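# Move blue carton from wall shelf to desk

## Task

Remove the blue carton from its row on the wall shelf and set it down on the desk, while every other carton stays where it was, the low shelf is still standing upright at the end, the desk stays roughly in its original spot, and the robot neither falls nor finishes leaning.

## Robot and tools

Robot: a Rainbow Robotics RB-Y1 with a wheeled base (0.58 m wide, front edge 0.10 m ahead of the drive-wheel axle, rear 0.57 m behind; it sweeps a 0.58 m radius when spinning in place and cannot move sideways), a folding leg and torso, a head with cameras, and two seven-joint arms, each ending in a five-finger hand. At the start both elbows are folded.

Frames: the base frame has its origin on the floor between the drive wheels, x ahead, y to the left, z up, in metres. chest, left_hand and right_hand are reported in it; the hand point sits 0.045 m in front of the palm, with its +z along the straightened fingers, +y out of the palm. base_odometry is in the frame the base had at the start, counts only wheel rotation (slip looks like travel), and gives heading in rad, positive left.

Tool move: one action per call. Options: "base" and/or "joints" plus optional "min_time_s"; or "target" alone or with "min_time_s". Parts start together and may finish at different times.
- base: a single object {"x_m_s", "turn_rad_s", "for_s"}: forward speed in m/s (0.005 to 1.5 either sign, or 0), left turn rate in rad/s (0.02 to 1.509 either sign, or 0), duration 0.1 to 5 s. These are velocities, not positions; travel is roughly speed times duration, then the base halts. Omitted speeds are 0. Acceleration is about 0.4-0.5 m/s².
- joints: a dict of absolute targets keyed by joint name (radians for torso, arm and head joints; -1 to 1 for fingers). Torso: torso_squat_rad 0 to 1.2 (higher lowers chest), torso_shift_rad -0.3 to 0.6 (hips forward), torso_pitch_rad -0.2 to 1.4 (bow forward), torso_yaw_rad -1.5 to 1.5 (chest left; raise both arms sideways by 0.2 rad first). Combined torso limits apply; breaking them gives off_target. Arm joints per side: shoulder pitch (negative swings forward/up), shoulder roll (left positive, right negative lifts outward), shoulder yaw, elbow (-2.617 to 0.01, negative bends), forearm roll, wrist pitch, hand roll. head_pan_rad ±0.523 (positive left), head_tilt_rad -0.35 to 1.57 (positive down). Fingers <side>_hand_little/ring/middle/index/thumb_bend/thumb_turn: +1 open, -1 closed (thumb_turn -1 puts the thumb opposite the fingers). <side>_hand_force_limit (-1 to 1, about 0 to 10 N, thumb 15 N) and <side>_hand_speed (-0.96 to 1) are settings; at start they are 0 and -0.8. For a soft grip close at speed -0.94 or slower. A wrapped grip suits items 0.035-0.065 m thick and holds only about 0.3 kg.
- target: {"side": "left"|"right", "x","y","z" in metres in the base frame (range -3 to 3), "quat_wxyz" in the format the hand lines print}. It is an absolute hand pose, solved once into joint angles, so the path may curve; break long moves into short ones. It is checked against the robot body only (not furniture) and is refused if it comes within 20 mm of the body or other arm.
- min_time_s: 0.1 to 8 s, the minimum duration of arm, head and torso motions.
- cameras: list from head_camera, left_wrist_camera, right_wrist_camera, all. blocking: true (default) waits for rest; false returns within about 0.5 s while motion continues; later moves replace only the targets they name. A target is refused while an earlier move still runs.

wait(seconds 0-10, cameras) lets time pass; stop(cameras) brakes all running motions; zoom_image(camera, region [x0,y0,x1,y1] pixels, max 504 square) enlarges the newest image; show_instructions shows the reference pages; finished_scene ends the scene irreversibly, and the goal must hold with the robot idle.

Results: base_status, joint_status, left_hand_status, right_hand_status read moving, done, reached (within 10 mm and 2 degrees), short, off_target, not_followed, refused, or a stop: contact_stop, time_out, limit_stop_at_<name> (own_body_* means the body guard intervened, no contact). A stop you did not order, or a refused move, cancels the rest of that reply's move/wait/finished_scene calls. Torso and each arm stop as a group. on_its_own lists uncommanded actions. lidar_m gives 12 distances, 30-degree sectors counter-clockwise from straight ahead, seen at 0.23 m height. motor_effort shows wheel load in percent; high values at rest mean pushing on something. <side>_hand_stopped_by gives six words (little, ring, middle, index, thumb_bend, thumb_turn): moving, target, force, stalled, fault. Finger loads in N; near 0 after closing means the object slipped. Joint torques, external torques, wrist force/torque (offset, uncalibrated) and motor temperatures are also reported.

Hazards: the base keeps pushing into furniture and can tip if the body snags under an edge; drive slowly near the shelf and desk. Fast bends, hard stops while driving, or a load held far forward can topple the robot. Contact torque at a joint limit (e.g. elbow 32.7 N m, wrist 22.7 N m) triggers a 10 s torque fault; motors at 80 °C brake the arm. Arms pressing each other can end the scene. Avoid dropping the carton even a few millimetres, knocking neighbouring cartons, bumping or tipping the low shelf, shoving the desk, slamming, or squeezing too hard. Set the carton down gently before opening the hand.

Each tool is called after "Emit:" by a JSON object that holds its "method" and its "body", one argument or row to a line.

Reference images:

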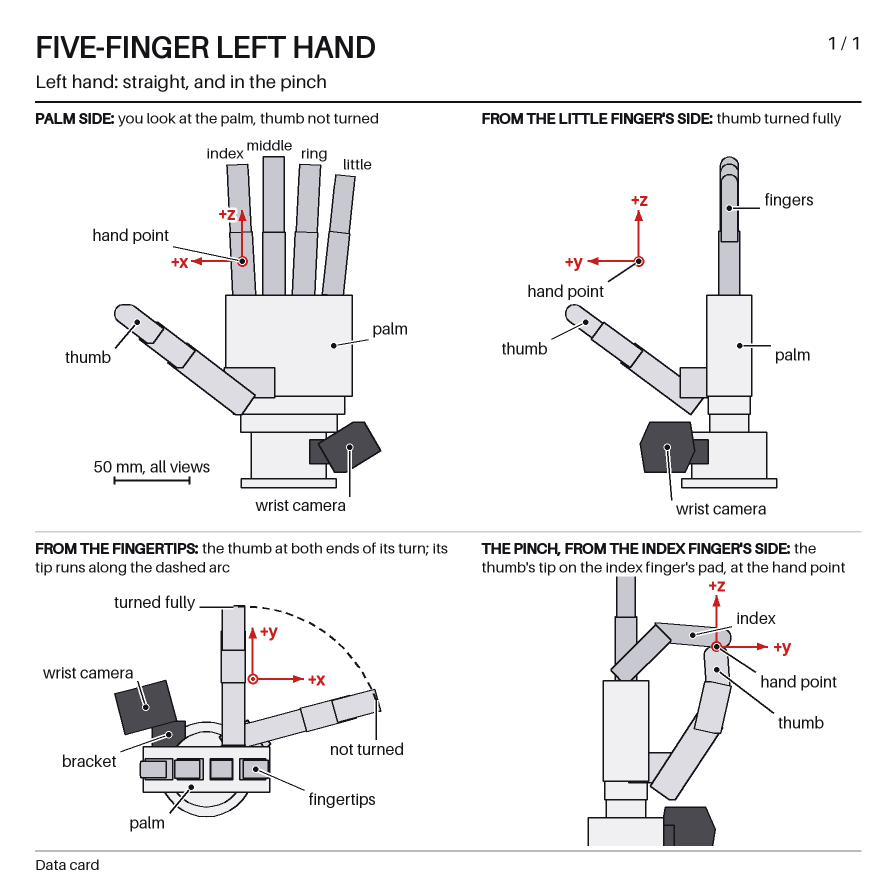

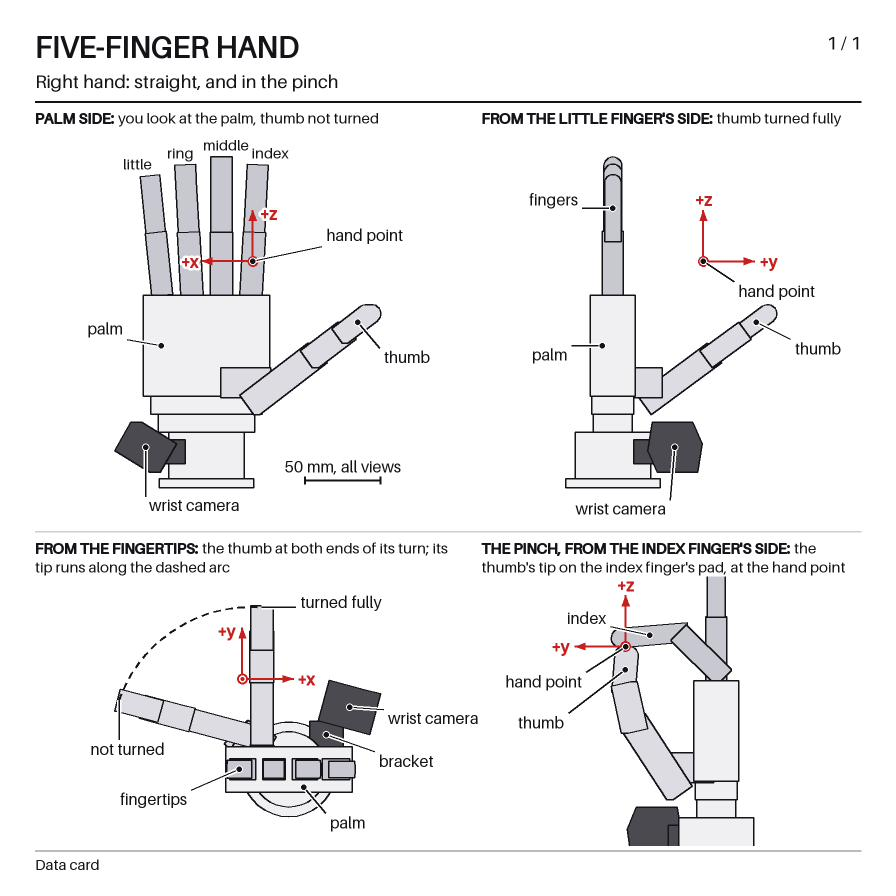

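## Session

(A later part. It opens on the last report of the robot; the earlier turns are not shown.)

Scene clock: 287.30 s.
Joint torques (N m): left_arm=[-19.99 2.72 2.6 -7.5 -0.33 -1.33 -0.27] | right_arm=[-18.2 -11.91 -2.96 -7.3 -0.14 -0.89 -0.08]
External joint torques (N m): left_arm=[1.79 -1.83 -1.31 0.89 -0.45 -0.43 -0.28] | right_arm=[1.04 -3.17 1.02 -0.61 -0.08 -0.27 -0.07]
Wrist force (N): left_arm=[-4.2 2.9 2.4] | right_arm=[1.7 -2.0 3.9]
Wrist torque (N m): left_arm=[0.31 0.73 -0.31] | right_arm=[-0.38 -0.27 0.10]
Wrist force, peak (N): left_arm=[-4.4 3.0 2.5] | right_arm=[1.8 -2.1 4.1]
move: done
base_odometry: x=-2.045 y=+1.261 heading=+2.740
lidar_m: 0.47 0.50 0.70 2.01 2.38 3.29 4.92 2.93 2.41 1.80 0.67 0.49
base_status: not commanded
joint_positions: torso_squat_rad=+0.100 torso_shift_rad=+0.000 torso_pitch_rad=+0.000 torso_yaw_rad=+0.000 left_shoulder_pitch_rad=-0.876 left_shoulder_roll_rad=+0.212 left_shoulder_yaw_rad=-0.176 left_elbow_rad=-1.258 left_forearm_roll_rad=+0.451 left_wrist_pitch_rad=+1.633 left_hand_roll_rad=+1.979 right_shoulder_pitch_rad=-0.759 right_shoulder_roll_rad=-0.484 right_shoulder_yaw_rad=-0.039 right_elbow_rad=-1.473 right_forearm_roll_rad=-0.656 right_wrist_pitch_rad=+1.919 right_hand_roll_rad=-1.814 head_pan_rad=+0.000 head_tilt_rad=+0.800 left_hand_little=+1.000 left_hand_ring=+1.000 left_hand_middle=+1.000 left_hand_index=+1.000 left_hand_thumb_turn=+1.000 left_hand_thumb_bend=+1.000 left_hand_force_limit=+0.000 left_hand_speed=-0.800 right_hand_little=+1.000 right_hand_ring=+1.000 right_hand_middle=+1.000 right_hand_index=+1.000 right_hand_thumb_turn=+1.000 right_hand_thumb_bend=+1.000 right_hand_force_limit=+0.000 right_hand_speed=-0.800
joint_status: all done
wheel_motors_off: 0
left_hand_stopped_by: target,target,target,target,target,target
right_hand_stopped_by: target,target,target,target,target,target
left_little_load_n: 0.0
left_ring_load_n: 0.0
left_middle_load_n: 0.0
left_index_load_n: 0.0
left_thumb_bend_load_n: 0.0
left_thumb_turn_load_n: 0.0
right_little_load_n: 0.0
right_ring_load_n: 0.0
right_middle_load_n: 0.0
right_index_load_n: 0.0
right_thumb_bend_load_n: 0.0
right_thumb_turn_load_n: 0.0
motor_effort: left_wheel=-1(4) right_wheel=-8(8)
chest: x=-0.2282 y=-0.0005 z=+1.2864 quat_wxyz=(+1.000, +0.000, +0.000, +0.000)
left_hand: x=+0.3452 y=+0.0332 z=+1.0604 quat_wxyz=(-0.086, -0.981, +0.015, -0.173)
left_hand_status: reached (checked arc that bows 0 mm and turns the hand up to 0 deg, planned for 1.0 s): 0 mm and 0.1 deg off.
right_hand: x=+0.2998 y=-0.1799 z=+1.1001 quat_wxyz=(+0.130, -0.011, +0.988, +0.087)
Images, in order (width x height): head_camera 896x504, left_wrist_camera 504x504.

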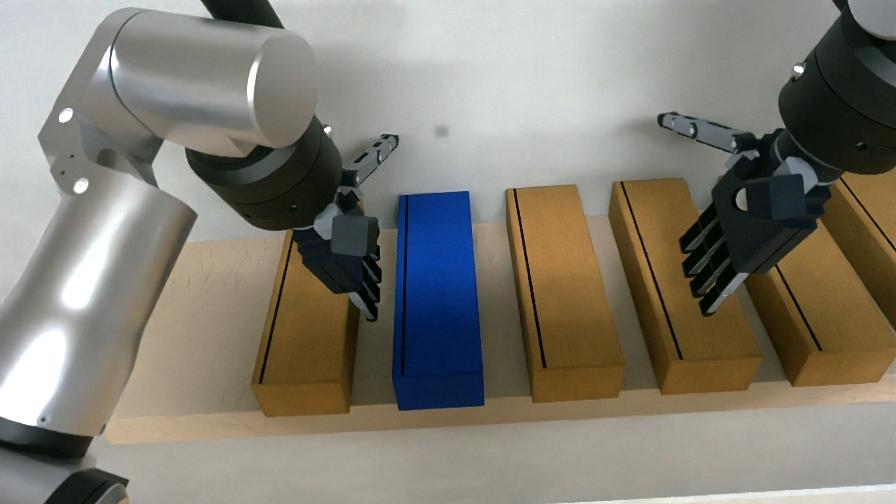

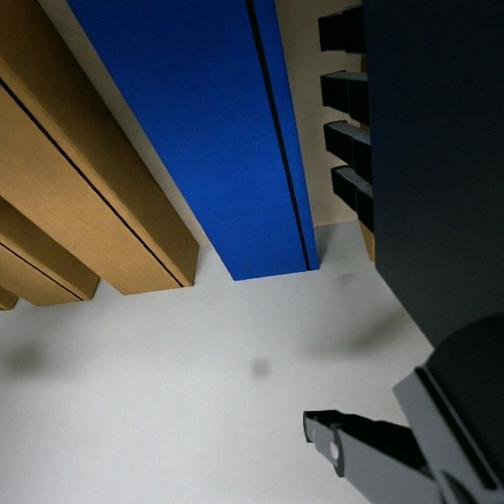

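Emit:
{"method": "move", "body": {
  "target": {"side": "left", "x": 0.345, "y": 0.032, "z": 1.024, "quat_wxyz": [0.0859, 0.9811, -0.0151, 0.1729]},
  "min_time_s": 1.5,
  "cameras": ["head_camera", "left_wrist_camera"]
}}

Emit:
{"method": "zoom_image", "body": {
  "camera": "head_camera",
  "region": [240, 150, 540, 430]
}}

Emit:
{"method": "move", "body": {
  "target": {"side": "right", "x": 0.325, "y": -0.16, "z": 1.107, "quat_wxyz": [0.1729, -0.0151, 0.9811, 0.0859]},
  "min_time_s": 1.0,
  "cameras": []
}}

Emit:
{"method": "move", "body": {
  "target": {"side": "right", "x": 0.345, "y": -0.08, "z": 1.107, "quat_wxyz": [0.1729, -0.0151, 0.9811, 0.0859]},
  "min_time_s": 1.5,
  "cameras": ["head_camera"]
}}

Scene clock: 294.93 s.
Joint torques (N m): left_arm=[-20.11 2.38 2.59 -7.75 -0.4 -1.08 -0.41] | right_arm=[-18.64 -11.78 -3.51 -7.46 0.04 -1 -0.11]
External joint torques (N m): left_arm=[1.38 -1.69 -1.13 0.93 -0.54 -0.18 -0.42] | right_arm=[0.6 -3.04 0.47 -0.76 0.1 -0.38 -0.11]
Wrist force (N): left_arm=[-4.2 2.9 2.6] | right_arm=[1.7 -2.1 3.8]
Wrist torque (N m): left_arm=[0.29 0.73 -0.31] | right_arm=[-0.36 -0.28 0.09]
Wrist force, peak (N): left_arm=[-4.5 2.9 2.8] | right_arm=[1.8 -2.2 4.3]
move: done
base_odometry: x=-2.045 y=+1.261 heading=+2.740
lidar_m: 0.47 0.49 0.69 2.01 2.38 3.29 4.95 2.93 2.40 1.83 0.66 0.49
base_status: not commanded
joint_positions: torso_squat_rad=+0.100 torso_shift_rad=+0.000 torso_pitch_rad=+0.000 torso_yaw_rad=+0.000 left_shoulder_pitch_rad=-0.827 left_shoulder_roll_rad=+0.193 left_shoulder_yaw_rad=-0.196 left_elbow_rad=-1.206 left_forearm_roll_rad=+0.428 left_wrist_pitch_rad=+1.536 left_hand_roll_rad=+1.958 right_shoulder_pitch_rad=-0.759 right_shoulder_roll_rad=-0.484 right_shoulder_yaw_rad=-0.039 right_elbow_rad=-1.473 right_forearm_roll_rad=-0.656 right_wrist_pitch_rad=+1.919 right_hand_roll_rad=-1.814 head_pan_rad=+0.000 head_tilt_rad=+0.800 left_hand_little=+1.000 left_hand_ring=+1.000 left_hand_middle=+1.000 left_hand_index=+1.000 left_hand_thumb_turn=+1.000 left_hand_thumb_bend=+1.000 left_hand_force_limit=+0.000 left_hand_speed=-0.800 right_hand_little=+1.000 right_hand_ring=+1.000 right_hand_middle=+1.000 right_hand_index=+1.000 right_hand_thumb_turn=+1.000 right_hand_thumb_bend=+1.000 right_hand_force_limit=+0.000 right_hand_speed=-0.800
joint_status: all done
wheel_motors_off: 0
left_hand_stopped_by: target,target,target,target,target,target
right_hand_stopped_by: target,target,target,target,target,target
left_little_load_n: 0.0
left_ring_load_n: 0.0
left_middle_load_n: 0.0
left_index_load_n: 0.0
left_thumb_bend_load_n: -0.5
left_thumb_turn_load_n: 0.0
right_little_load_n: -0.5
right_ring_load_n: 0.0
right_middle_load_n: 0.0
right_index_load_n: 0.0
right_thumb_bend_load_n: 0.0
right_thumb_turn_load_n: 0.0
motor_effort: left_wheel=-2(5) right_wheel=-8(8)
chest: x=-0.2282 y=-0.0005 z=+1.2864 quat_wxyz=(+1.000, +0.000, +0.000, +0.000)
left_hand: x=+0.3450 y=+0.0322 z=+1.0245 quat_wxyz=(-0.086, -0.981, +0.015, -0.173)
left_hand_status: reached (checked arc that bows 1 mm and turns the hand up to 0 deg, planned for 1.5 s): 1 mm and 0.1 deg off.
right_hand: x=+0.2998 y=-0.1799 z=+1.1001 quat_wxyz=(+0.130, -0.011, +0.988, +0.087)
Images, in order (width x height): head_camera 896x504, left_wrist_camera 504x504.

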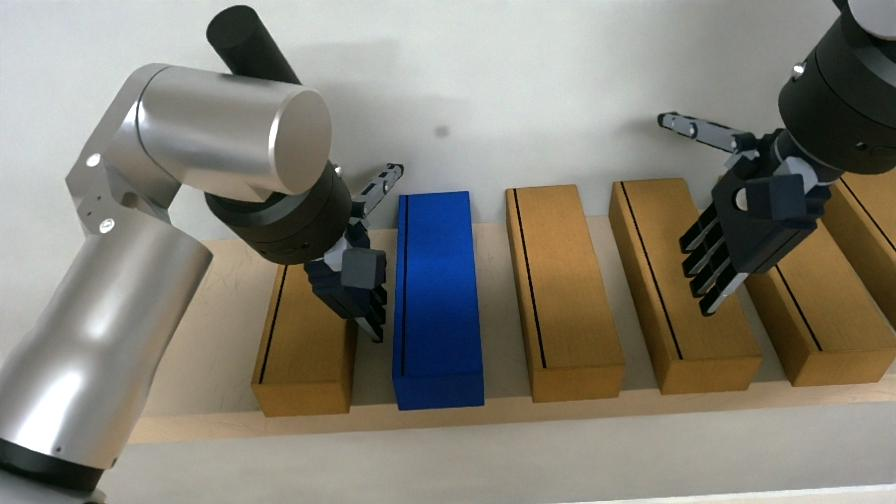

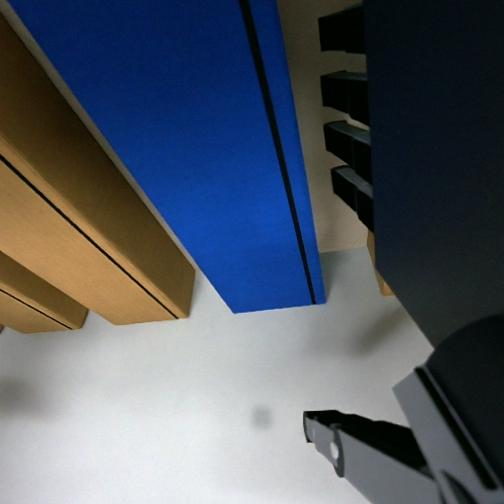

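Scaled by 1.680 from the camera's image (finer frame: 1280x720).

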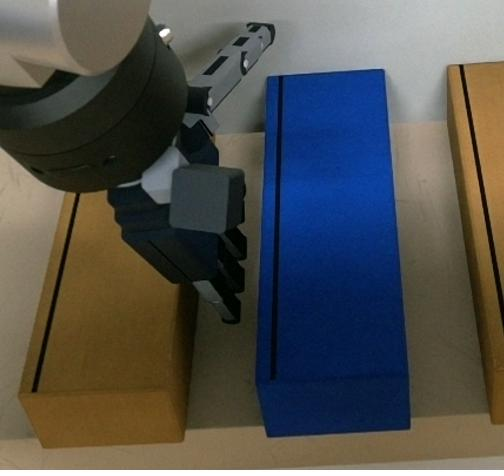

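Scene clock: 296.27 s.
Joint torques (N m): left_arm=[-19.99 2.24 2.3 -7.61 -0.29 -1.27 -0.44] | right_arm=[-20.51 -8.91 -3.02 -7.2 0.22 -1.06 -0.25]
External joint torques (N m): left_arm=[1.51 -1.83 -1.42 1.07 -0.43 -0.37 -0.44] | right_arm=[-0.85 -0.72 0.93 -0.29 0.23 -0.28 -0.25]
Wrist force (N): left_arm=[-4.2 2.8 2.5] | right_arm=[2.0 -2.0 3.9]
Wrist torque (N m): left_arm=[0.29 0.74 -0.30] | right_arm=[-0.36 -0.28 0.12]
Wrist force, peak (N): left_arm=[-4.5 3.0 2.6] | right_arm=[1.7 -2.3 4.1]
move: done
base_odometry: x=-2.045 y=+1.261 heading=+2.740
lidar_m: 0.47 0.49 0.69 2.00 2.39 3.29 4.94 2.94 2.41 1.81 0.66 0.48
base_status: not commanded
joint_positions: torso_squat_rad=+0.100 torso_shift_rad=+0.000 torso_pitch_rad=+0.000 torso_yaw_rad=+0.000 left_shoulder_pitch_rad=-0.827 left_shoulder_roll_rad=+0.193 left_shoulder_yaw_rad=-0.196 left_elbow_rad=-1.206 left_forearm_roll_rad=+0.428 left_wrist_pitch_rad=+1.536 left_hand_roll_rad=+1.958 right_shoulder_pitch_rad=-0.779 right_shoulder_roll_rad=-0.448 right_shoulder_yaw_rad=-0.011 right_elbow_rad=-1.463 right_forearm_roll_rad=-0.609 right_wrist_pitch_rad=+1.825 right_hand_roll_rad=-1.822 head_pan_rad=+0.000 head_tilt_rad=+0.800 left_hand_little=+1.000 left_hand_ring=+1.000 left_hand_middle=+1.000 left_hand_index=+1.000 left_hand_thumb_turn=+1.000 left_hand_thumb_bend=+1.000 left_hand_force_limit=+0.000 left_hand_speed=-0.800 right_hand_little=+1.000 right_hand_ring=+1.000 right_hand_middle=+1.000 right_hand_index=+1.000 right_hand_thumb_turn=+1.000 right_hand_thumb_bend=+1.000 right_hand_force_limit=+0.000 right_hand_speed=-0.800
joint_status: all done
wheel_motors_off: 0
left_hand_stopped_by: target,target,target,target,target,target
right_hand_stopped_by: target,target,target,target,target,target
left_little_load_n: 0.0
left_ring_load_n: 0.0
left_middle_load_n: 0.0
left_index_load_n: 0.0
left_thumb_bend_load_n: 0.0
left_thumb_turn_load_n: 0.0
right_little_load_n: 0.0
right_ring_load_n: 0.0
right_middle_load_n: 0.0
right_index_load_n: 0.0
right_thumb_bend_load_n: 0.0
right_thumb_turn_load_n: 0.0
motor_effort: left_wheel=-2(4) right_wheel=-8(8)
chest: x=-0.2282 y=-0.0005 z=+1.2864 quat_wxyz=(+1.000, +0.000, +0.000, +0.000)
left_hand: x=+0.3450 y=+0.0322 z=+1.0245 quat_wxyz=(-0.086, -0.981, +0.015, -0.173)
right_hand: x=+0.3248 y=-0.1603 z=+1.1068 quat_wxyz=(+0.173, -0.015, +0.981, +0.086)
right_hand_status: reached (checked arc that bows 1 mm and turns the hand up to 5 deg, planned for 1.0 s): 0 mm and 0.0 deg off.

Scene clock: 298.10 s.
Joint torques (N m): left_arm=[-20 2.12 2.15 -7.82 -0.42 -1.13 -0.3] | right_arm=[-21.54 -6.05 -2.56 -7.43 0.61 -1.21 -0.17]
External joint torques (N m): left_arm=[1.5 -1.96 -1.57 0.87 -0.56 -0.23 -0.31] | right_arm=[-0.56 0.23 1.09 -0.2 0.54 -0.42 -0.16]
Wrist force (N): left_arm=[-4.4 2.9 2.6] | right_arm=[2.1 -1.6 3.9]
Wrist torque (N m): left_arm=[0.31 0.77 -0.32] | right_arm=[-0.30 -0.29 0.13]
Wrist force, peak (N): left_arm=[-4.5 3.0 2.6] | right_arm=[2.2 -2.2 3.9]
move: done
base_odometry: x=-2.045 y=+1.261 heading=+2.740
lidar_m: 0.46 0.50 0.68 2.00 2.38 3.29 4.93 2.94 2.40 1.80 0.66 0.48
base_status: not commanded
joint_positions: torso_squat_rad=+0.100 torso_shift_rad=+0.000 torso_pitch_rad=+0.000 torso_yaw_rad=+0.000 left_shoulder_pitch_rad=-0.827 left_shoulder_roll_rad=+0.193 left_shoulder_yaw_rad=-0.196 left_elbow_rad=-1.206 left_forearm_roll_rad=+0.428 left_wrist_pitch_rad=+1.536 left_hand_roll_rad=+1.958 right_shoulder_pitch_rad=-0.906 right_shoulder_roll_rad=-0.314 right_shoulder_yaw_rad=+0.096 right_elbow_rad=-1.336 right_forearm_roll_rad=-0.524 right_wrist_pitch_rad=+1.764 right_hand_roll_rad=-1.932 head_pan_rad=+0.000 head_tilt_rad=+0.800 left_hand_little=+1.000 left_hand_ring=+1.000 left_hand_middle=+1.000 left_hand_index=+1.000 left_hand_thumb_turn=+1.000 left_hand_thumb_bend=+1.000 left_hand_force_limit=+0.000 left_hand_speed=-0.800 right_hand_little=+1.000 right_hand_ring=+1.000 right_hand_middle=+1.000 right_hand_index=+1.000 right_hand_thumb_turn=+1.000 right_hand_thumb_bend=+1.000 right_hand_force_limit=+0.000 right_hand_speed=-0.800
joint_status: all done
wheel_motors_off: 0
left_hand_stopped_by: target,target,target,target,target,target
right_hand_stopped_by: target,target,target,target,target,target
left_little_load_n: -0.5
left_ring_load_n: 0.0
left_middle_load_n: 0.0
left_index_load_n: 0.0
left_thumb_bend_load_n: 0.0
left_thumb_turn_load_n: 0.0
right_little_load_n: 0.0
right_ring_load_n: 0.0
right_middle_load_n: 0.0
right_index_load_n: 0.5
right_thumb_bend_load_n: 0.0
right_thumb_turn_load_n: 0.0
motor_effort: left_wheel=-2(4) right_wheel=-8(8)
chest: x=-0.2282 y=-0.0005 z=+1.2864 quat_wxyz=(+1.000, +0.000, +0.000, +0.000)
left_hand: x=+0.3450 y=+0.0322 z=+1.0245 quat_wxyz=(-0.086, -0.981, +0.015, -0.173)
right_hand: x=+0.3449 y=-0.0803 z=+1.1068 quat_wxyz=(+0.173, -0.015, +0.981, +0.086)
right_hand_status: reached (checked arc that bows 4 mm and turns the hand up to 1 deg, planned for 1.5 s): 0 mm and 0.0 deg off.
Images, in order (width x height): head_camera 896x504.

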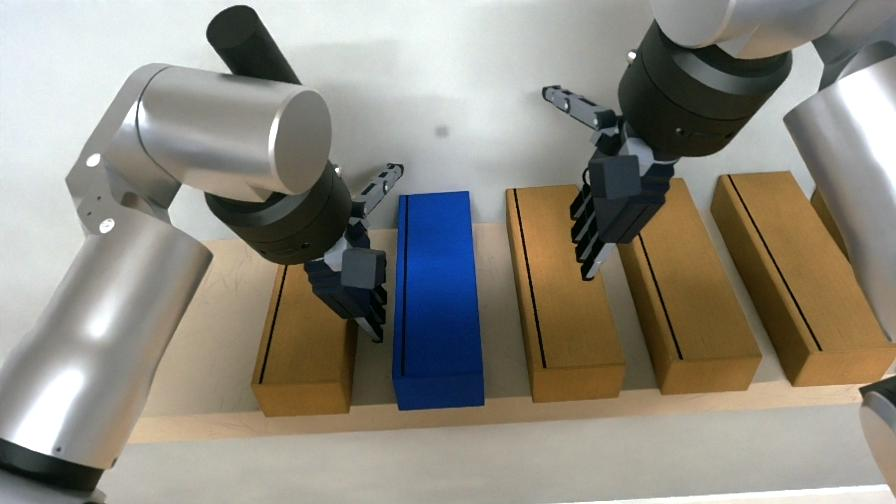

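Emit:
{"method": "move", "body": {
  "target": {"side": "right", "x": 0.348, "y": -0.03, "z": 1.107, "quat_wxyz": [0.1729, -0.0151, 0.9811, 0.0859]},
  "min_time_s": 1.0,
  "cameras": []
}}

Emit:
{"method": "move", "body": {
  "target": {"side": "right", "x": 0.345, "y": 0.009, "z": 1.105, "quat_wxyz": [0.1729, -0.0151, 0.9811, 0.0859]},
  "min_time_s": 1.0,
  "cameras": []
}}

Emit:
{"method": "move", "body": {
  "target": {"side": "right", "x": 0.345, "y": 0.009, "z": 1.085, "quat_wxyz": [0.1729, -0.0151, 0.9811, 0.0859]},
  "min_time_s": 1.0,
  "cameras": ["head_camera", "right_wrist_camera"]
}}

Emit:
{"method": "zoom_image", "body": {
  "camera": "head_camera",
  "region": [340, 150, 640, 430]
}}

Scene clock: 304.80 s.
Joint torques (N m): left_arm=[-19.92 2.34 2.35 -7.76 -0.32 -1.1 -0.25] | right_arm=[-22.16 -5.55 -2.32 -7.52 0.56 -1.21 -0.19]
External joint torques (N m): left_arm=[1.57 -1.73 -1.37 0.92 -0.46 -0.2 -0.26] | right_arm=[-0.83 -0.31 1.16 -0.17 0.42 -0.41 -0.19]
Wrist force (N): left_arm=[-4.5 2.9 2.4] | right_arm=[2.0 -1.9 4.1]
Wrist torque (N m): left_arm=[0.29 0.78 -0.32] | right_arm=[-0.38 -0.27 0.12]
Wrist force, peak (N): left_arm=[-4.5 2.9 2.6] | right_arm=[2.1 -1.8 4.1]
move: done
base_odometry: x=-2.045 y=+1.261 heading=+2.740
lidar_m: 0.46 0.50 0.68 2.02 2.39 3.29 4.94 2.93 2.41 1.82 0.66 0.48
base_status: not commanded
joint_positions: torso_squat_rad=+0.100 torso_shift_rad=+0.000 torso_pitch_rad=+0.000 torso_yaw_rad=+0.000 left_shoulder_pitch_rad=-0.827 left_shoulder_roll_rad=+0.193 left_shoulder_yaw_rad=-0.196 left_elbow_rad=-1.206 left_forearm_roll_rad=+0.428 left_wrist_pitch_rad=+1.536 left_hand_roll_rad=+1.958 right_shoulder_pitch_rad=-0.969 right_shoulder_roll_rad=-0.227 right_shoulder_yaw_rad=+0.151 right_elbow_rad=-1.271 right_forearm_roll_rad=-0.478 right_wrist_pitch_rad=+1.734 right_hand_roll_rad=-2.006 head_pan_rad=+0.000 head_tilt_rad=+0.800 left_hand_little=+1.000 left_hand_ring=+1.000 left_hand_middle=+1.000 left_hand_index=+1.000 left_hand_thumb_turn=+1.000 left_hand_thumb_bend=+1.000 left_hand_force_limit=+0.000 left_hand_speed=-0.800 right_hand_little=+1.000 right_hand_ring=+1.000 right_hand_middle=+1.000 right_hand_index=+1.000 right_hand_thumb_turn=+1.000 right_hand_thumb_bend=+1.000 right_hand_force_limit=+0.000 right_hand_speed=-0.800
joint_status: all done
wheel_motors_off: 0
left_hand_stopped_by: target,target,target,target,target,target
right_hand_stopped_by: target,target,target,target,target,target
left_little_load_n: 0.0
left_ring_load_n: 0.0
left_middle_load_n: 0.0
left_index_load_n: 0.0
left_thumb_bend_load_n: 0.0
left_thumb_turn_load_n: 0.0
right_little_load_n: 0.0
right_ring_load_n: 0.0
right_middle_load_n: 0.0
right_index_load_n: 0.0
right_thumb_bend_load_n: 0.0
right_thumb_turn_load_n: 0.0
motor_effort: left_wheel=-2(4) right_wheel=-8(8)
chest: x=-0.2282 y=-0.0005 z=+1.2864 quat_wxyz=(+1.000, +0.000, +0.000, +0.000)
left_hand: x=+0.3450 y=+0.0322 z=+1.0245 quat_wxyz=(-0.086, -0.981, +0.015, -0.173)
right_hand: x=+0.3477 y=-0.0304 z=+1.1068 quat_wxyz=(+0.173, -0.015, +0.981, +0.086)
right_hand_status: reached (checked arc that bows 2 mm and turns the hand up to 0 deg, planned for 1.0 s): 1 mm and 0.1 deg off.

Scene clock: 306.13 s.
Joint torques (N m): left_arm=[-19.88 2.17 2.55 -7.67 -0.31 -1.09 -0.19] | right_arm=[-22.02 -4.57 -2.49 -7.82 0.74 -1.37 -0.21]
External joint torques (N m): left_arm=[1.61 -1.91 -1.17 1.01 -0.45 -0.19 -0.2] | right_arm=[-0.67 -0.12 0.86 -0.36 0.56 -0.58 -0.2]
Wrist force (N): left_arm=[-4.3 3.0 2.6] | right_arm=[2.1 -2.0 4.1]
Wrist torque (N m): left_arm=[0.31 0.74 -0.32] | right_arm=[-0.39 -0.31 0.10]
Wrist force, peak (N): left_arm=[-4.6 2.8 2.7] | right_arm=[2.1 -2.0 4.2]
move: done
base_odometry: x=-2.045 y=+1.261 heading=+2.740
lidar_m: 0.47 0.49 0.68 2.01 2.38 3.28 4.92 2.94 2.40 1.80 0.67 0.49
base_status: not commanded
joint_positions: torso_squat_rad=+0.100 torso_shift_rad=+0.000 torso_pitch_rad=+0.000 torso_yaw_rad=+0.000 left_shoulder_pitch_rad=-0.827 left_shoulder_roll_rad=+0.193 left_shoulder_yaw_rad=-0.196 left_elbow_rad=-1.206 left_forearm_roll_rad=+0.428 left_wrist_pitch_rad=+1.536 left_hand_roll_rad=+1.958 right_shoulder_pitch_rad=-1.009 right_shoulder_roll_rad=-0.158 right_shoulder_yaw_rad=+0.191 right_elbow_rad=-1.224 right_forearm_roll_rad=-0.443 right_wrist_pitch_rad=+1.710 right_hand_roll_rad=-2.066 head_pan_rad=+0.000 head_tilt_rad=+0.800 left_hand_little=+1.000 left_hand_ring=+1.000 left_hand_middle=+1.000 left_hand_index=+1.000 left_hand_thumb_turn=+1.000 left_hand_thumb_bend=+1.000 left_hand_force_limit=+0.000 left_hand_speed=-0.800 right_hand_little=+1.000 right_hand_ring=+1.000 right_hand_middle=+1.000 right_hand_index=+1.000 right_hand_thumb_turn=+1.000 right_hand_thumb_bend=+1.000 right_hand_force_limit=+0.000 right_hand_speed=-0.800
joint_status: all done
wheel_motors_off: 0
left_hand_stopped_by: target,target,target,target,target,target
right_hand_stopped_by: target,target,target,target,target,target
left_little_load_n: 0.0
left_ring_load_n: 0.0
left_middle_load_n: 0.0
left_index_load_n: 0.0
left_thumb_bend_load_n: -0.5
left_thumb_turn_load_n: 0.0
right_little_load_n: 0.0
right_ring_load_n: 0.0
right_middle_load_n: 0.0
right_index_load_n: 0.0
right_thumb_bend_load_n: 0.0
right_thumb_turn_load_n: 0.0
motor_effort: left_wheel=-2(5) right_wheel=-8(8)
chest: x=-0.2282 y=-0.0005 z=+1.2864 quat_wxyz=(+1.000, +0.000, +0.000, +0.000)
left_hand: x=+0.3450 y=+0.0322 z=+1.0245 quat_wxyz=(-0.086, -0.981, +0.015, -0.173)
right_hand: x=+0.3449 y=+0.0086 z=+1.1048 quat_wxyz=(+0.173, -0.015, +0.981, +0.086)
right_hand_status: reached (checked arc that bows 2 mm and turns the hand up to 0 deg, planned for 1.0 s): 0 mm and 0.0 deg off.

Scene clock: 307.47 s.
Joint torques (N m): left_arm=[-19.71 2.05 2.48 -7.6 -0.39 -1.09 -0.28] | right_arm=[-19.22 -4.1 -2.3 -7.98 0.5 -1.45 0.05]
External joint torques (N m): left_arm=[1.79 -2.03 -1.24 1.09 -0.52 -0.2 -0.29] | right_arm=[1.97 0.04 1.01 -0.36 0.32 -0.65 0.06]
Wrist force (N): left_arm=[-4.4 2.9 2.7] | right_arm=[2.1 -1.8 4.0]
Wrist torque (N m): left_arm=[0.30 0.77 -0.31] | right_arm=[-0.34 -0.30 0.20]
Wrist force, peak (N): left_arm=[-4.6 2.9 2.6] | right_arm=[2.3 -2.3 4.0]
move: done
base_odometry: x=-2.045 y=+1.261 heading=+2.740
lidar_m: 0.46 0.49 0.69 2.01 2.39 3.28 4.94 2.92 2.42 1.81 0.66 0.49
base_status: not commanded
joint_positions: torso_squat_rad=+0.100 torso_shift_rad=+0.000 torso_pitch_rad=+0.000 torso_yaw_rad=+0.000 left_shoulder_pitch_rad=-0.827 left_shoulder_roll_rad=+0.193 left_shoulder_yaw_rad=-0.196 left_elbow_rad=-1.206 left_forearm_roll_rad=+0.428 left_wrist_pitch_rad=+1.536 left_hand_roll_rad=+1.958 right_shoulder_pitch_rad=-0.975 right_shoulder_roll_rad=-0.149 right_shoulder_yaw_rad=+0.205 right_elbow_rad=-1.210 right_forearm_roll_rad=-0.431 right_wrist_pitch_rad=+1.663 right_hand_roll_rad=-2.057 head_pan_rad=+0.000 head_tilt_rad=+0.800 left_hand_little=+1.000 left_hand_ring=+1.000 left_hand_middle=+1.000 left_hand_index=+1.000 left_hand_thumb_turn=+1.000 left_hand_thumb_bend=+1.000 left_hand_force_limit=+0.000 left_hand_speed=-0.800 right_hand_little=+1.000 right_hand_ring=+1.000 right_hand_middle=+1.000 right_hand_index=+1.000 right_hand_thumb_turn=+1.000 right_hand_thumb_bend=+1.000 right_hand_force_limit=+0.000 right_hand_speed=-0.800
joint_status: all done
wheel_motors_off: 0
left_hand_stopped_by: target,target,target,target,target,target
right_hand_stopped_by: target,target,target,target,target,target
left_little_load_n: 0.0
left_ring_load_n: 0.0
left_middle_load_n: 0.0
left_index_load_n: 0.0
left_thumb_bend_load_n: 0.0
left_thumb_turn_load_n: 0.0
right_little_load_n: 0.0
right_ring_load_n: 0.0
right_middle_load_n: 0.0
right_index_load_n: 0.0
right_thumb_bend_load_n: 0.0
right_thumb_turn_load_n: 0.0
motor_effort: left_wheel=-1(4) right_wheel=-8(8)
chest: x=-0.2282 y=-0.0005 z=+1.2864 quat_wxyz=(+1.000, +0.000, +0.000, +0.000)
left_hand: x=+0.3450 y=+0.0322 z=+1.0245 quat_wxyz=(-0.086, -0.981, +0.015, -0.173)
right_hand: x=+0.3451 y=+0.0087 z=+1.0851 quat_wxyz=(+0.173, -0.015, +0.981, +0.086)
right_hand_status: reached (checked arc that bows 0 mm and turns the hand up to 0 deg, planned for 1.0 s): 0 mm and 0.0 deg off.
Images, in order (width x height): head_camera 896x504, right_wrist_camera 504x504.

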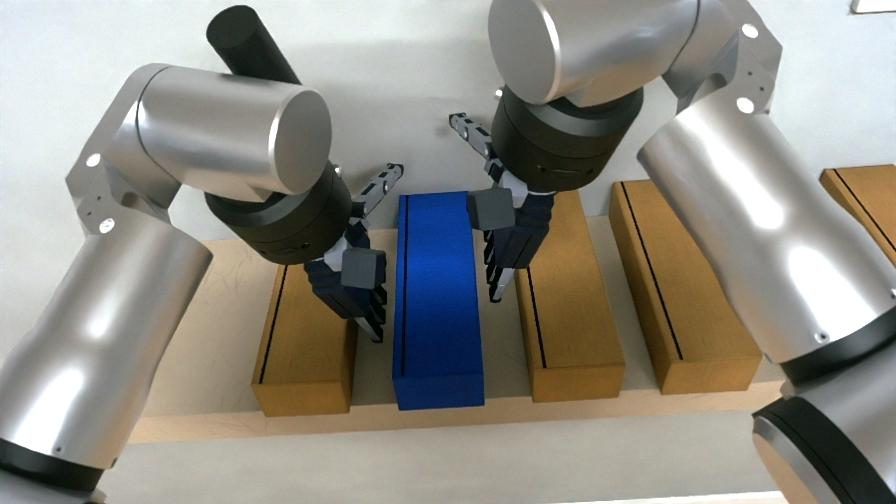

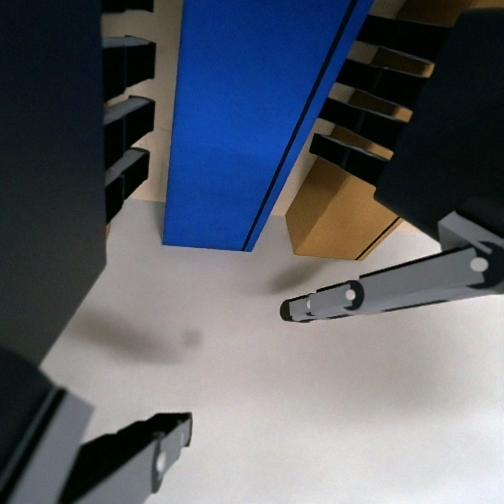

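Scaled by 1.680 from the camera's image (finer frame: 1280x720).

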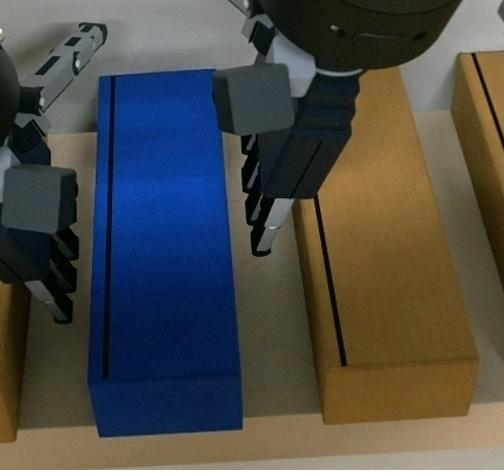

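Emit:
{"method": "move", "body": {
  "target": {"side": "right", "x": 0.345, "y": 0.009, "z": 1.05, "quat_wxyz": [0.1729, -0.0151, 0.9811, 0.0859]},
  "min_time_s": 1.0,
  "cameras": []
}}

Emit:
{"method": "move", "body": {
  "target": {"side": "right", "x": 0.345, "y": 0.009, "z": 1.024, "quat_wxyz": [0.1729, -0.0151, 0.9811, 0.0859]},
  "min_time_s": 1.0,
  "cameras": ["all"]
}}

Emit:
{"method": "zoom_image", "body": {
  "camera": "head_camera",
  "region": [300, 180, 580, 430]
}}

Scene clock: 313.97 s.
Joint torques (N m): left_arm=[-20.01 2.33 2.43 -7.79 -0.37 -1.17 -0.29] | right_arm=[-19.43 -3.61 -2.21 -8.21 0.36 -1.32 0.06]
External joint torques (N m): left_arm=[1.49 -1.74 -1.29 0.89 -0.51 -0.27 -0.3] | right_arm=[1.46 0.01 0.96 -0.34 0.19 -0.53 0.06]
Wrist force (N): left_arm=[-4.5 2.9 2.4] | right_arm=[1.9 -1.9 4.0]
Wrist torque (N m): left_arm=[0.31 0.77 -0.33] | right_arm=[-0.36 -0.26 0.18]
Wrist force, peak (N): left_arm=[-4.6 3.1 2.5] | right_arm=[2.2 -1.9 4.3]
move: done
base_odometry: x=-2.045 y=+1.261 heading=+2.740
lidar_m: 0.46 0.49 0.69 2.01 2.38 3.29 4.93 2.92 2.40 1.80 0.67 0.49
base_status: not commanded
joint_positions: torso_squat_rad=+0.100 torso_shift_rad=+0.000 torso_pitch_rad=+0.000 torso_yaw_rad=+0.000 left_shoulder_pitch_rad=-0.827 left_shoulder_roll_rad=+0.193 left_shoulder_yaw_rad=-0.196 left_elbow_rad=-1.206 left_forearm_roll_rad=+0.428 left_wrist_pitch_rad=+1.536 left_hand_roll_rad=+1.958 right_shoulder_pitch_rad=-0.918 right_shoulder_roll_rad=-0.134 right_shoulder_yaw_rad=+0.227 right_elbow_rad=-1.175 right_forearm_roll_rad=-0.408 right_wrist_pitch_rad=+1.577 right_hand_roll_rad=-2.039 head_pan_rad=+0.000 head_tilt_rad=+0.800 left_hand_little=+1.000 left_hand_ring=+1.000 left_hand_middle=+1.000 left_hand_index=+1.000 left_hand_thumb_turn=+1.000 left_hand_thumb_bend=+1.000 left_hand_force_limit=+0.000 left_hand_speed=-0.800 right_hand_little=+1.000 right_hand_ring=+1.000 right_hand_middle=+1.000 right_hand_index=+1.000 right_hand_thumb_turn=+1.000 right_hand_thumb_bend=+1.000 right_hand_force_limit=+0.000 right_hand_speed=-0.800
joint_status: all done
wheel_motors_off: 0
left_hand_stopped_by: target,target,target,target,target,target
right_hand_stopped_by: target,target,target,target,target,target
left_little_load_n: 0.0
left_ring_load_n: 0.0
left_middle_load_n: 0.0
left_index_load_n: 0.0
left_thumb_bend_load_n: 0.0
left_thumb_turn_load_n: 0.0
right_little_load_n: 0.0
right_ring_load_n: 0.5
right_middle_load_n: 0.0
right_index_load_n: 0.0
right_thumb_bend_load_n: 0.0
right_thumb_turn_load_n: 0.0
motor_effort: left_wheel=-1(3) right_wheel=-8(8)
chest: x=-0.2282 y=-0.0005 z=+1.2864 quat_wxyz=(+1.000, +0.000, +0.000, +0.000)
left_hand: x=+0.3450 y=+0.0322 z=+1.0245 quat_wxyz=(-0.086, -0.981, +0.015, -0.173)
right_hand: x=+0.3449 y=+0.0086 z=+1.0501 quat_wxyz=(+0.173, -0.015, +0.981, +0.086)
right_hand_status: reached (checked arc that bows 1 mm and turns the hand up to 0 deg, planned for 1.0 s): 0 mm and 0.0 deg off.

Scene clock: 315.30 s.
Joint torques (N m): left_arm=[-20.03 2.15 2.21 -7.74 -0.35 -1.04 -0.32] | right_arm=[-19.58 -3.45 -2.64 -8.22 0.82 -1.56 0.31]
External joint torques (N m): left_arm=[1.46 -1.92 -1.51 0.94 -0.49 -0.14 -0.33] | right_arm=[1.12 -0.15 0.39 -0.19 0.66 -0.76 0.32]
Wrist force (N): left_arm=[-4.3 2.8 2.6] | right_arm=[1.9 -2.0 3.8]
Wrist torque (N m): left_arm=[0.28 0.77 -0.31] | right_arm=[-0.36 -0.28 0.20]
Wrist force, peak (N): left_arm=[-4.5 3.0 2.6] | right_arm=[2.0 -2.2 4.0]
move: done
base_odometry: x=-2.045 y=+1.261 heading=+2.740
lidar_m: 0.46 0.49 0.68 2.01 2.39 3.29 4.92 2.93 2.41 1.81 0.66 0.48
base_status: not commanded
joint_positions: torso_squat_rad=+0.100 torso_shift_rad=+0.000 torso_pitch_rad=+0.000 torso_yaw_rad=+0.000 left_shoulder_pitch_rad=-0.827 left_shoulder_roll_rad=+0.193 left_shoulder_yaw_rad=-0.196 left_elbow_rad=-1.206 left_forearm_roll_rad=+0.428 left_wrist_pitch_rad=+1.536 left_hand_roll_rad=+1.958 right_shoulder_pitch_rad=-0.885 right_shoulder_roll_rad=-0.122 right_shoulder_yaw_rad=+0.241 right_elbow_rad=-1.131 right_forearm_roll_rad=-0.394 right_wrist_pitch_rad=+1.505 right_hand_roll_rad=-2.024 head_pan_rad=+0.000 head_tilt_rad=+0.800 left_hand_little=+1.000 left_hand_ring=+1.000 left_hand_middle=+1.000 left_hand_index=+1.000 left_hand_thumb_turn=+1.000 left_hand_thumb_bend=+1.000 left_hand_force_limit=+0.000 left_hand_speed=-0.800 right_hand_little=+1.000 right_hand_ring=+1.000 right_hand_middle=+1.000 right_hand_index=+1.000 right_hand_thumb_turn=+1.000 right_hand_thumb_bend=+1.000 right_hand_force_limit=+0.000 right_hand_speed=-0.800
joint_status: all done
wheel_motors_off: 0
left_hand_stopped_by: target,target,target,target,target,target
right_hand_stopped_by: target,target,target,target,target,target
left_little_load_n: 0.0
left_ring_load_n: 0.0
left_middle_load_n: 0.0
left_index_load_n: -0.5
left_thumb_bend_load_n: 0.0
left_thumb_turn_load_n: 0.0
right_little_load_n: 0.0
right_ring_load_n: 0.0
right_middle_load_n: 0.0
right_index_load_n: 0.0
right_thumb_bend_load_n: 0.0
right_thumb_turn_load_n: 0.0
motor_effort: left_wheel=-2(3) right_wheel=-8(8)
chest: x=-0.2281 y=-0.0005 z=+1.2864 quat_wxyz=(+1.000, +0.000, +0.000, +0.000)
left_hand: x=+0.3450 y=+0.0322 z=+1.0245 quat_wxyz=(-0.086, -0.981, +0.015, -0.173)
right_hand: x=+0.3450 y=+0.0087 z=+1.0241 quat_wxyz=(+0.173, -0.015, +0.981, +0.086)
right_hand_status: reached (checked arc that bows 1 mm and turns the hand up to 0 deg, planned for 1.0 s): 0 mm and 0.0 deg off.
pictures: head_camera, left_wrist_camera, right_wrist_camera
Images, in order (width x height): head_camera 896x504, left_wrist_camera 504x504, right_wrist_camera 504x504.

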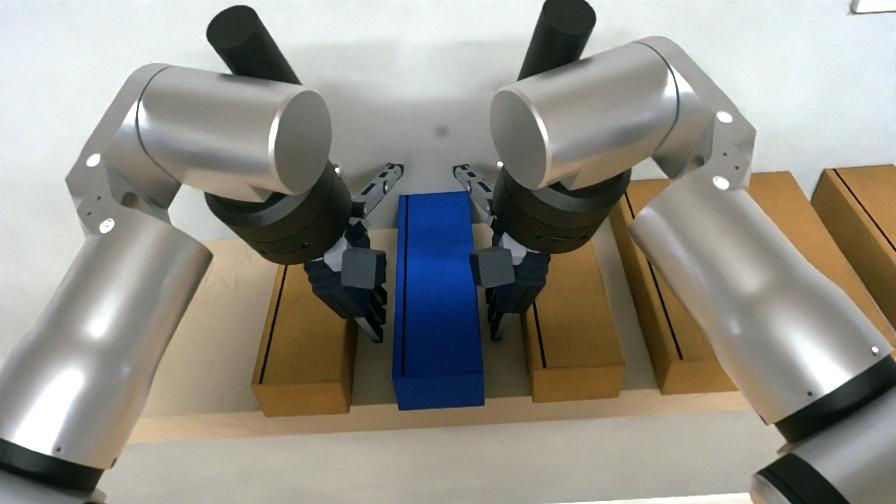

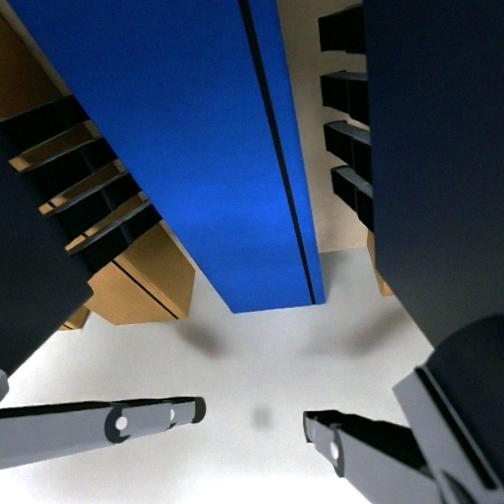

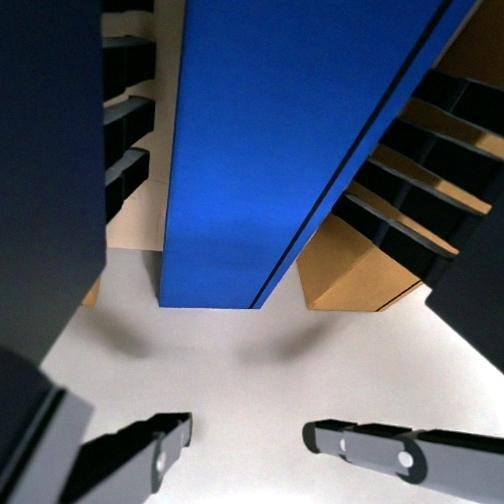

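Scaled by 1.800 from the camera's image (finer frame: 1280x720).

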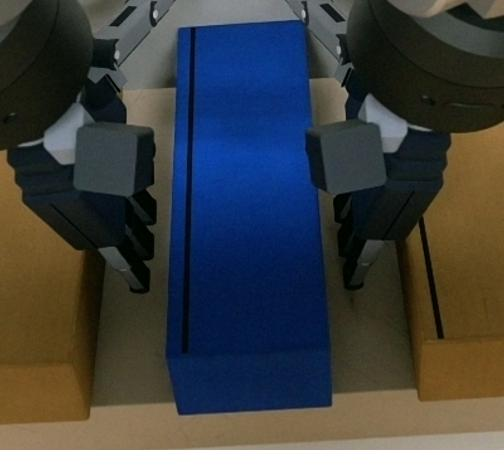

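Emit:
{"method": "move", "body": {
  "target": {"side": "left", "x": 0.345, "y": 0.0225, "z": 1.024, "quat_wxyz": [0.0859, 0.9811, -0.0151, 0.1729]},
  "min_time_s": 1.0,
  "cameras": []
}}

Emit:
{"method": "move", "body": {
  "target": {"side": "right", "x": 0.345, "y": 0.0185, "z": 1.024, "quat_wxyz": [0.1729, -0.0151, 0.9811, 0.0859]},
  "min_time_s": 1.0,
  "cameras": ["head_camera", "right_wrist_camera"]
}}

Emit:
{"method": "zoom_image", "body": {
  "camera": "head_camera",
  "region": [300, 180, 580, 430]
}}

Scene clock: 321.93 s.
Joint torques (N m): left_arm=[-22.82 2.14 2.57 -7.58 -0.46 -1.13 0.05] | right_arm=[-19.4 -2.97 -1.37 -8.4 0.54 -1.18 -0.01]
External joint torques (N m): left_arm=[-1.28 -1.7 -1.08 1.13 -0.59 -0.23 0.05] | right_arm=[1.3 0.32 1.66 -0.36 0.38 -0.39 -0.01]
Wrist force (N): left_arm=[-4.3 2.8 2.7] | right_arm=[1.9 -2.0 3.9]
Wrist torque (N m): left_arm=[0.27 0.77 -0.21] | right_arm=[-0.36 -0.27 0.19]
Wrist force, peak (N): left_arm=[-4.5 2.8 2.7] | right_arm=[2.2 -2.1 4.2]
move: done
base_odometry: x=-2.045 y=+1.261 heading=+2.740
lidar_m: 0.46 0.49 0.69 2.01 2.38 3.29 4.92 2.93 2.41 1.81 0.66 0.49
base_status: not commanded
joint_positions: torso_squat_rad=+0.100 torso_shift_rad=+0.000 torso_pitch_rad=+0.000 torso_yaw_rad=+0.000 left_shoulder_pitch_rad=-0.838 left_shoulder_roll_rad=+0.176 left_shoulder_yaw_rad=-0.205 left_elbow_rad=-1.193 left_forearm_roll_rad=+0.418 left_wrist_pitch_rad=+1.531 left_hand_roll_rad=+1.971 right_shoulder_pitch_rad=-0.885 right_shoulder_roll_rad=-0.122 right_shoulder_yaw_rad=+0.241 right_elbow_rad=-1.131 right_forearm_roll_rad=-0.394 right_wrist_pitch_rad=+1.505 right_hand_roll_rad=-2.024 head_pan_rad=+0.000 head_tilt_rad=+0.800 left_hand_little=+1.000 left_hand_ring=+1.000 left_hand_middle=+1.000 left_hand_index=+1.000 left_hand_thumb_turn=+1.000 left_hand_thumb_bend=+1.000 left_hand_force_limit=+0.000 left_hand_speed=-0.800 right_hand_little=+1.000 right_hand_ring=+1.000 right_hand_middle=+1.000 right_hand_index=+1.000 right_hand_thumb_turn=+1.000 right_hand_thumb_bend=+1.000 right_hand_force_limit=+0.000 right_hand_speed=-0.800
joint_status: all done
wheel_motors_off: 0
left_hand_stopped_by: target,target,target,target,target,target
right_hand_stopped_by: target,target,target,target,target,target
left_little_load_n: -0.5
left_ring_load_n: 0.0
left_middle_load_n: 0.0
left_index_load_n: 0.0
left_thumb_bend_load_n: 0.0
left_thumb_turn_load_n: 0.0
right_little_load_n: 0.0
right_ring_load_n: 0.0
right_middle_load_n: 0.0
right_index_load_n: 0.0
right_thumb_bend_load_n: -0.5
right_thumb_turn_load_n: 0.0
motor_effort: left_wheel=-1(3) right_wheel=-8(8)
chest: x=-0.2281 y=-0.0005 z=+1.2864 quat_wxyz=(+1.000, +0.000, +0.000, +0.000)
left_hand: x=+0.3448 y=+0.0229 z=+1.0242 quat_wxyz=(-0.086, -0.981, +0.015, -0.173)
left_hand_status: reached (checked arc that bows 0 mm and turns the hand up to 0 deg, planned for 1.0 s): 0 mm and 0.0 deg off.
right_hand: x=+0.3450 y=+0.0087 z=+1.0241 quat_wxyz=(+0.173, -0.015, +0.981, +0.086)

Scene clock: 323.27 s.
Joint torques (N m): left_arm=[-23.27 2.15 2.31 -7.61 -0.37 -1.18 0.36] | right_arm=[-21.75 -2.97 -1.76 -8.44 0.63 -1.11 -0.35]
External joint torques (N m): left_arm=[-1.73 -1.69 -1.35 1.1 -0.5 -0.28 0.35] | right_arm=[-1.02 0.14 1.2 -0.38 0.45 -0.32 -0.34]
Wrist force (N): left_arm=[-4.1 2.8 2.7] | right_arm=[1.9 -2.1 3.9]
Wrist torque (N m): left_arm=[0.25 0.73 -0.20] | right_arm=[-0.38 -0.28 0.10]
Wrist force, peak (N): left_arm=[-4.5 2.9 2.7] | right_arm=[2.2 -2.0 4.0]
move: done
base_odometry: x=-2.045 y=+1.261 heading=+2.740
lidar_m: 0.47 0.49 0.69 2.01 2.39 3.29 4.92 2.93 2.40 1.80 0.66 0.49
base_status: not commanded
joint_positions: torso_squat_rad=+0.100 torso_shift_rad=+0.000 torso_pitch_rad=+0.000 torso_yaw_rad=+0.000 left_shoulder_pitch_rad=-0.838 left_shoulder_roll_rad=+0.176 left_shoulder_yaw_rad=-0.205 left_elbow_rad=-1.193 left_forearm_roll_rad=+0.418 left_wrist_pitch_rad=+1.531 left_hand_roll_rad=+1.971 right_shoulder_pitch_rad=-0.899 right_shoulder_roll_rad=-0.104 right_shoulder_yaw_rad=+0.248 right_elbow_rad=-1.112 right_forearm_roll_rad=-0.385 right_wrist_pitch_rad=+1.497 right_hand_roll_rad=-2.037 head_pan_rad=+0.000 head_tilt_rad=+0.800 left_hand_little=+1.000 left_hand_ring=+1.000 left_hand_middle=+1.000 left_hand_index=+1.000 left_hand_thumb_turn=+1.000 left_hand_thumb_bend=+1.000 left_hand_force_limit=+0.000 left_hand_speed=-0.800 right_hand_little=+1.000 right_hand_ring=+1.000 right_hand_middle=+1.000 right_hand_index=+1.000 right_hand_thumb_turn=+1.000 right_hand_thumb_bend=+1.000 right_hand_force_limit=+0.000 right_hand_speed=-0.800
joint_status: all done
wheel_motors_off: 0
left_hand_stopped_by: target,target,target,target,target,target
right_hand_stopped_by: target,target,target,target,target,target
left_little_load_n: 0.0
left_ring_load_n: 0.0
left_middle_load_n: 0.0
left_index_load_n: 0.0
left_thumb_bend_load_n: 0.0
left_thumb_turn_load_n: 0.0
right_little_load_n: 0.0
right_ring_load_n: 0.0
right_middle_load_n: 0.0
right_index_load_n: 0.0
right_thumb_bend_load_n: 0.0
right_thumb_turn_load_n: 0.0
motor_effort: left_wheel=-1(4) right_wheel=-8(8)
chest: x=-0.2281 y=-0.0005 z=+1.2864 quat_wxyz=(+1.000, +0.000, +0.000, +0.000)
left_hand: x=+0.3448 y=+0.0229 z=+1.0242 quat_wxyz=(-0.086, -0.981, +0.015, -0.173)
right_hand: x=+0.3447 y=+0.0179 z=+1.0239 quat_wxyz=(+0.173, -0.015, +0.981, +0.086)
right_hand_status: reached (checked arc that bows 1 mm and turns the hand up to 0 deg, planned for 1.0 s): 1 mm and 0.0 deg off.
Images, in order (width x height): head_camera 896x504, right_wrist_camera 504x504.

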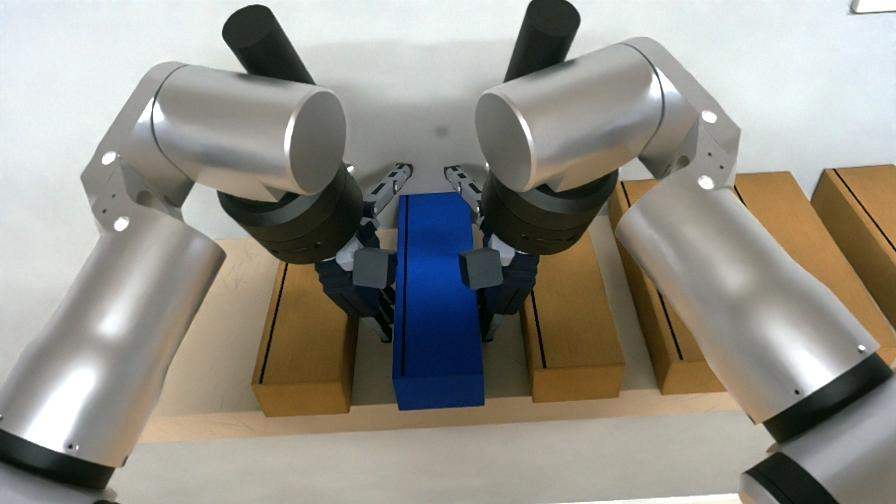

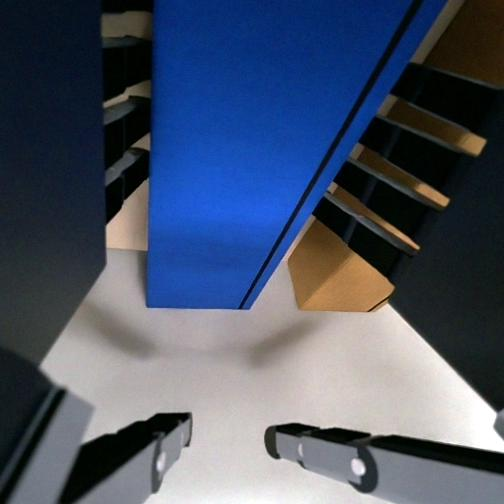

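Scaled by 1.800 from the camera's image (finer frame: 1280x720).

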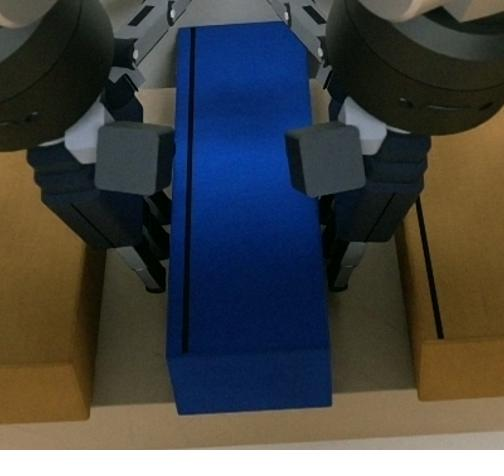

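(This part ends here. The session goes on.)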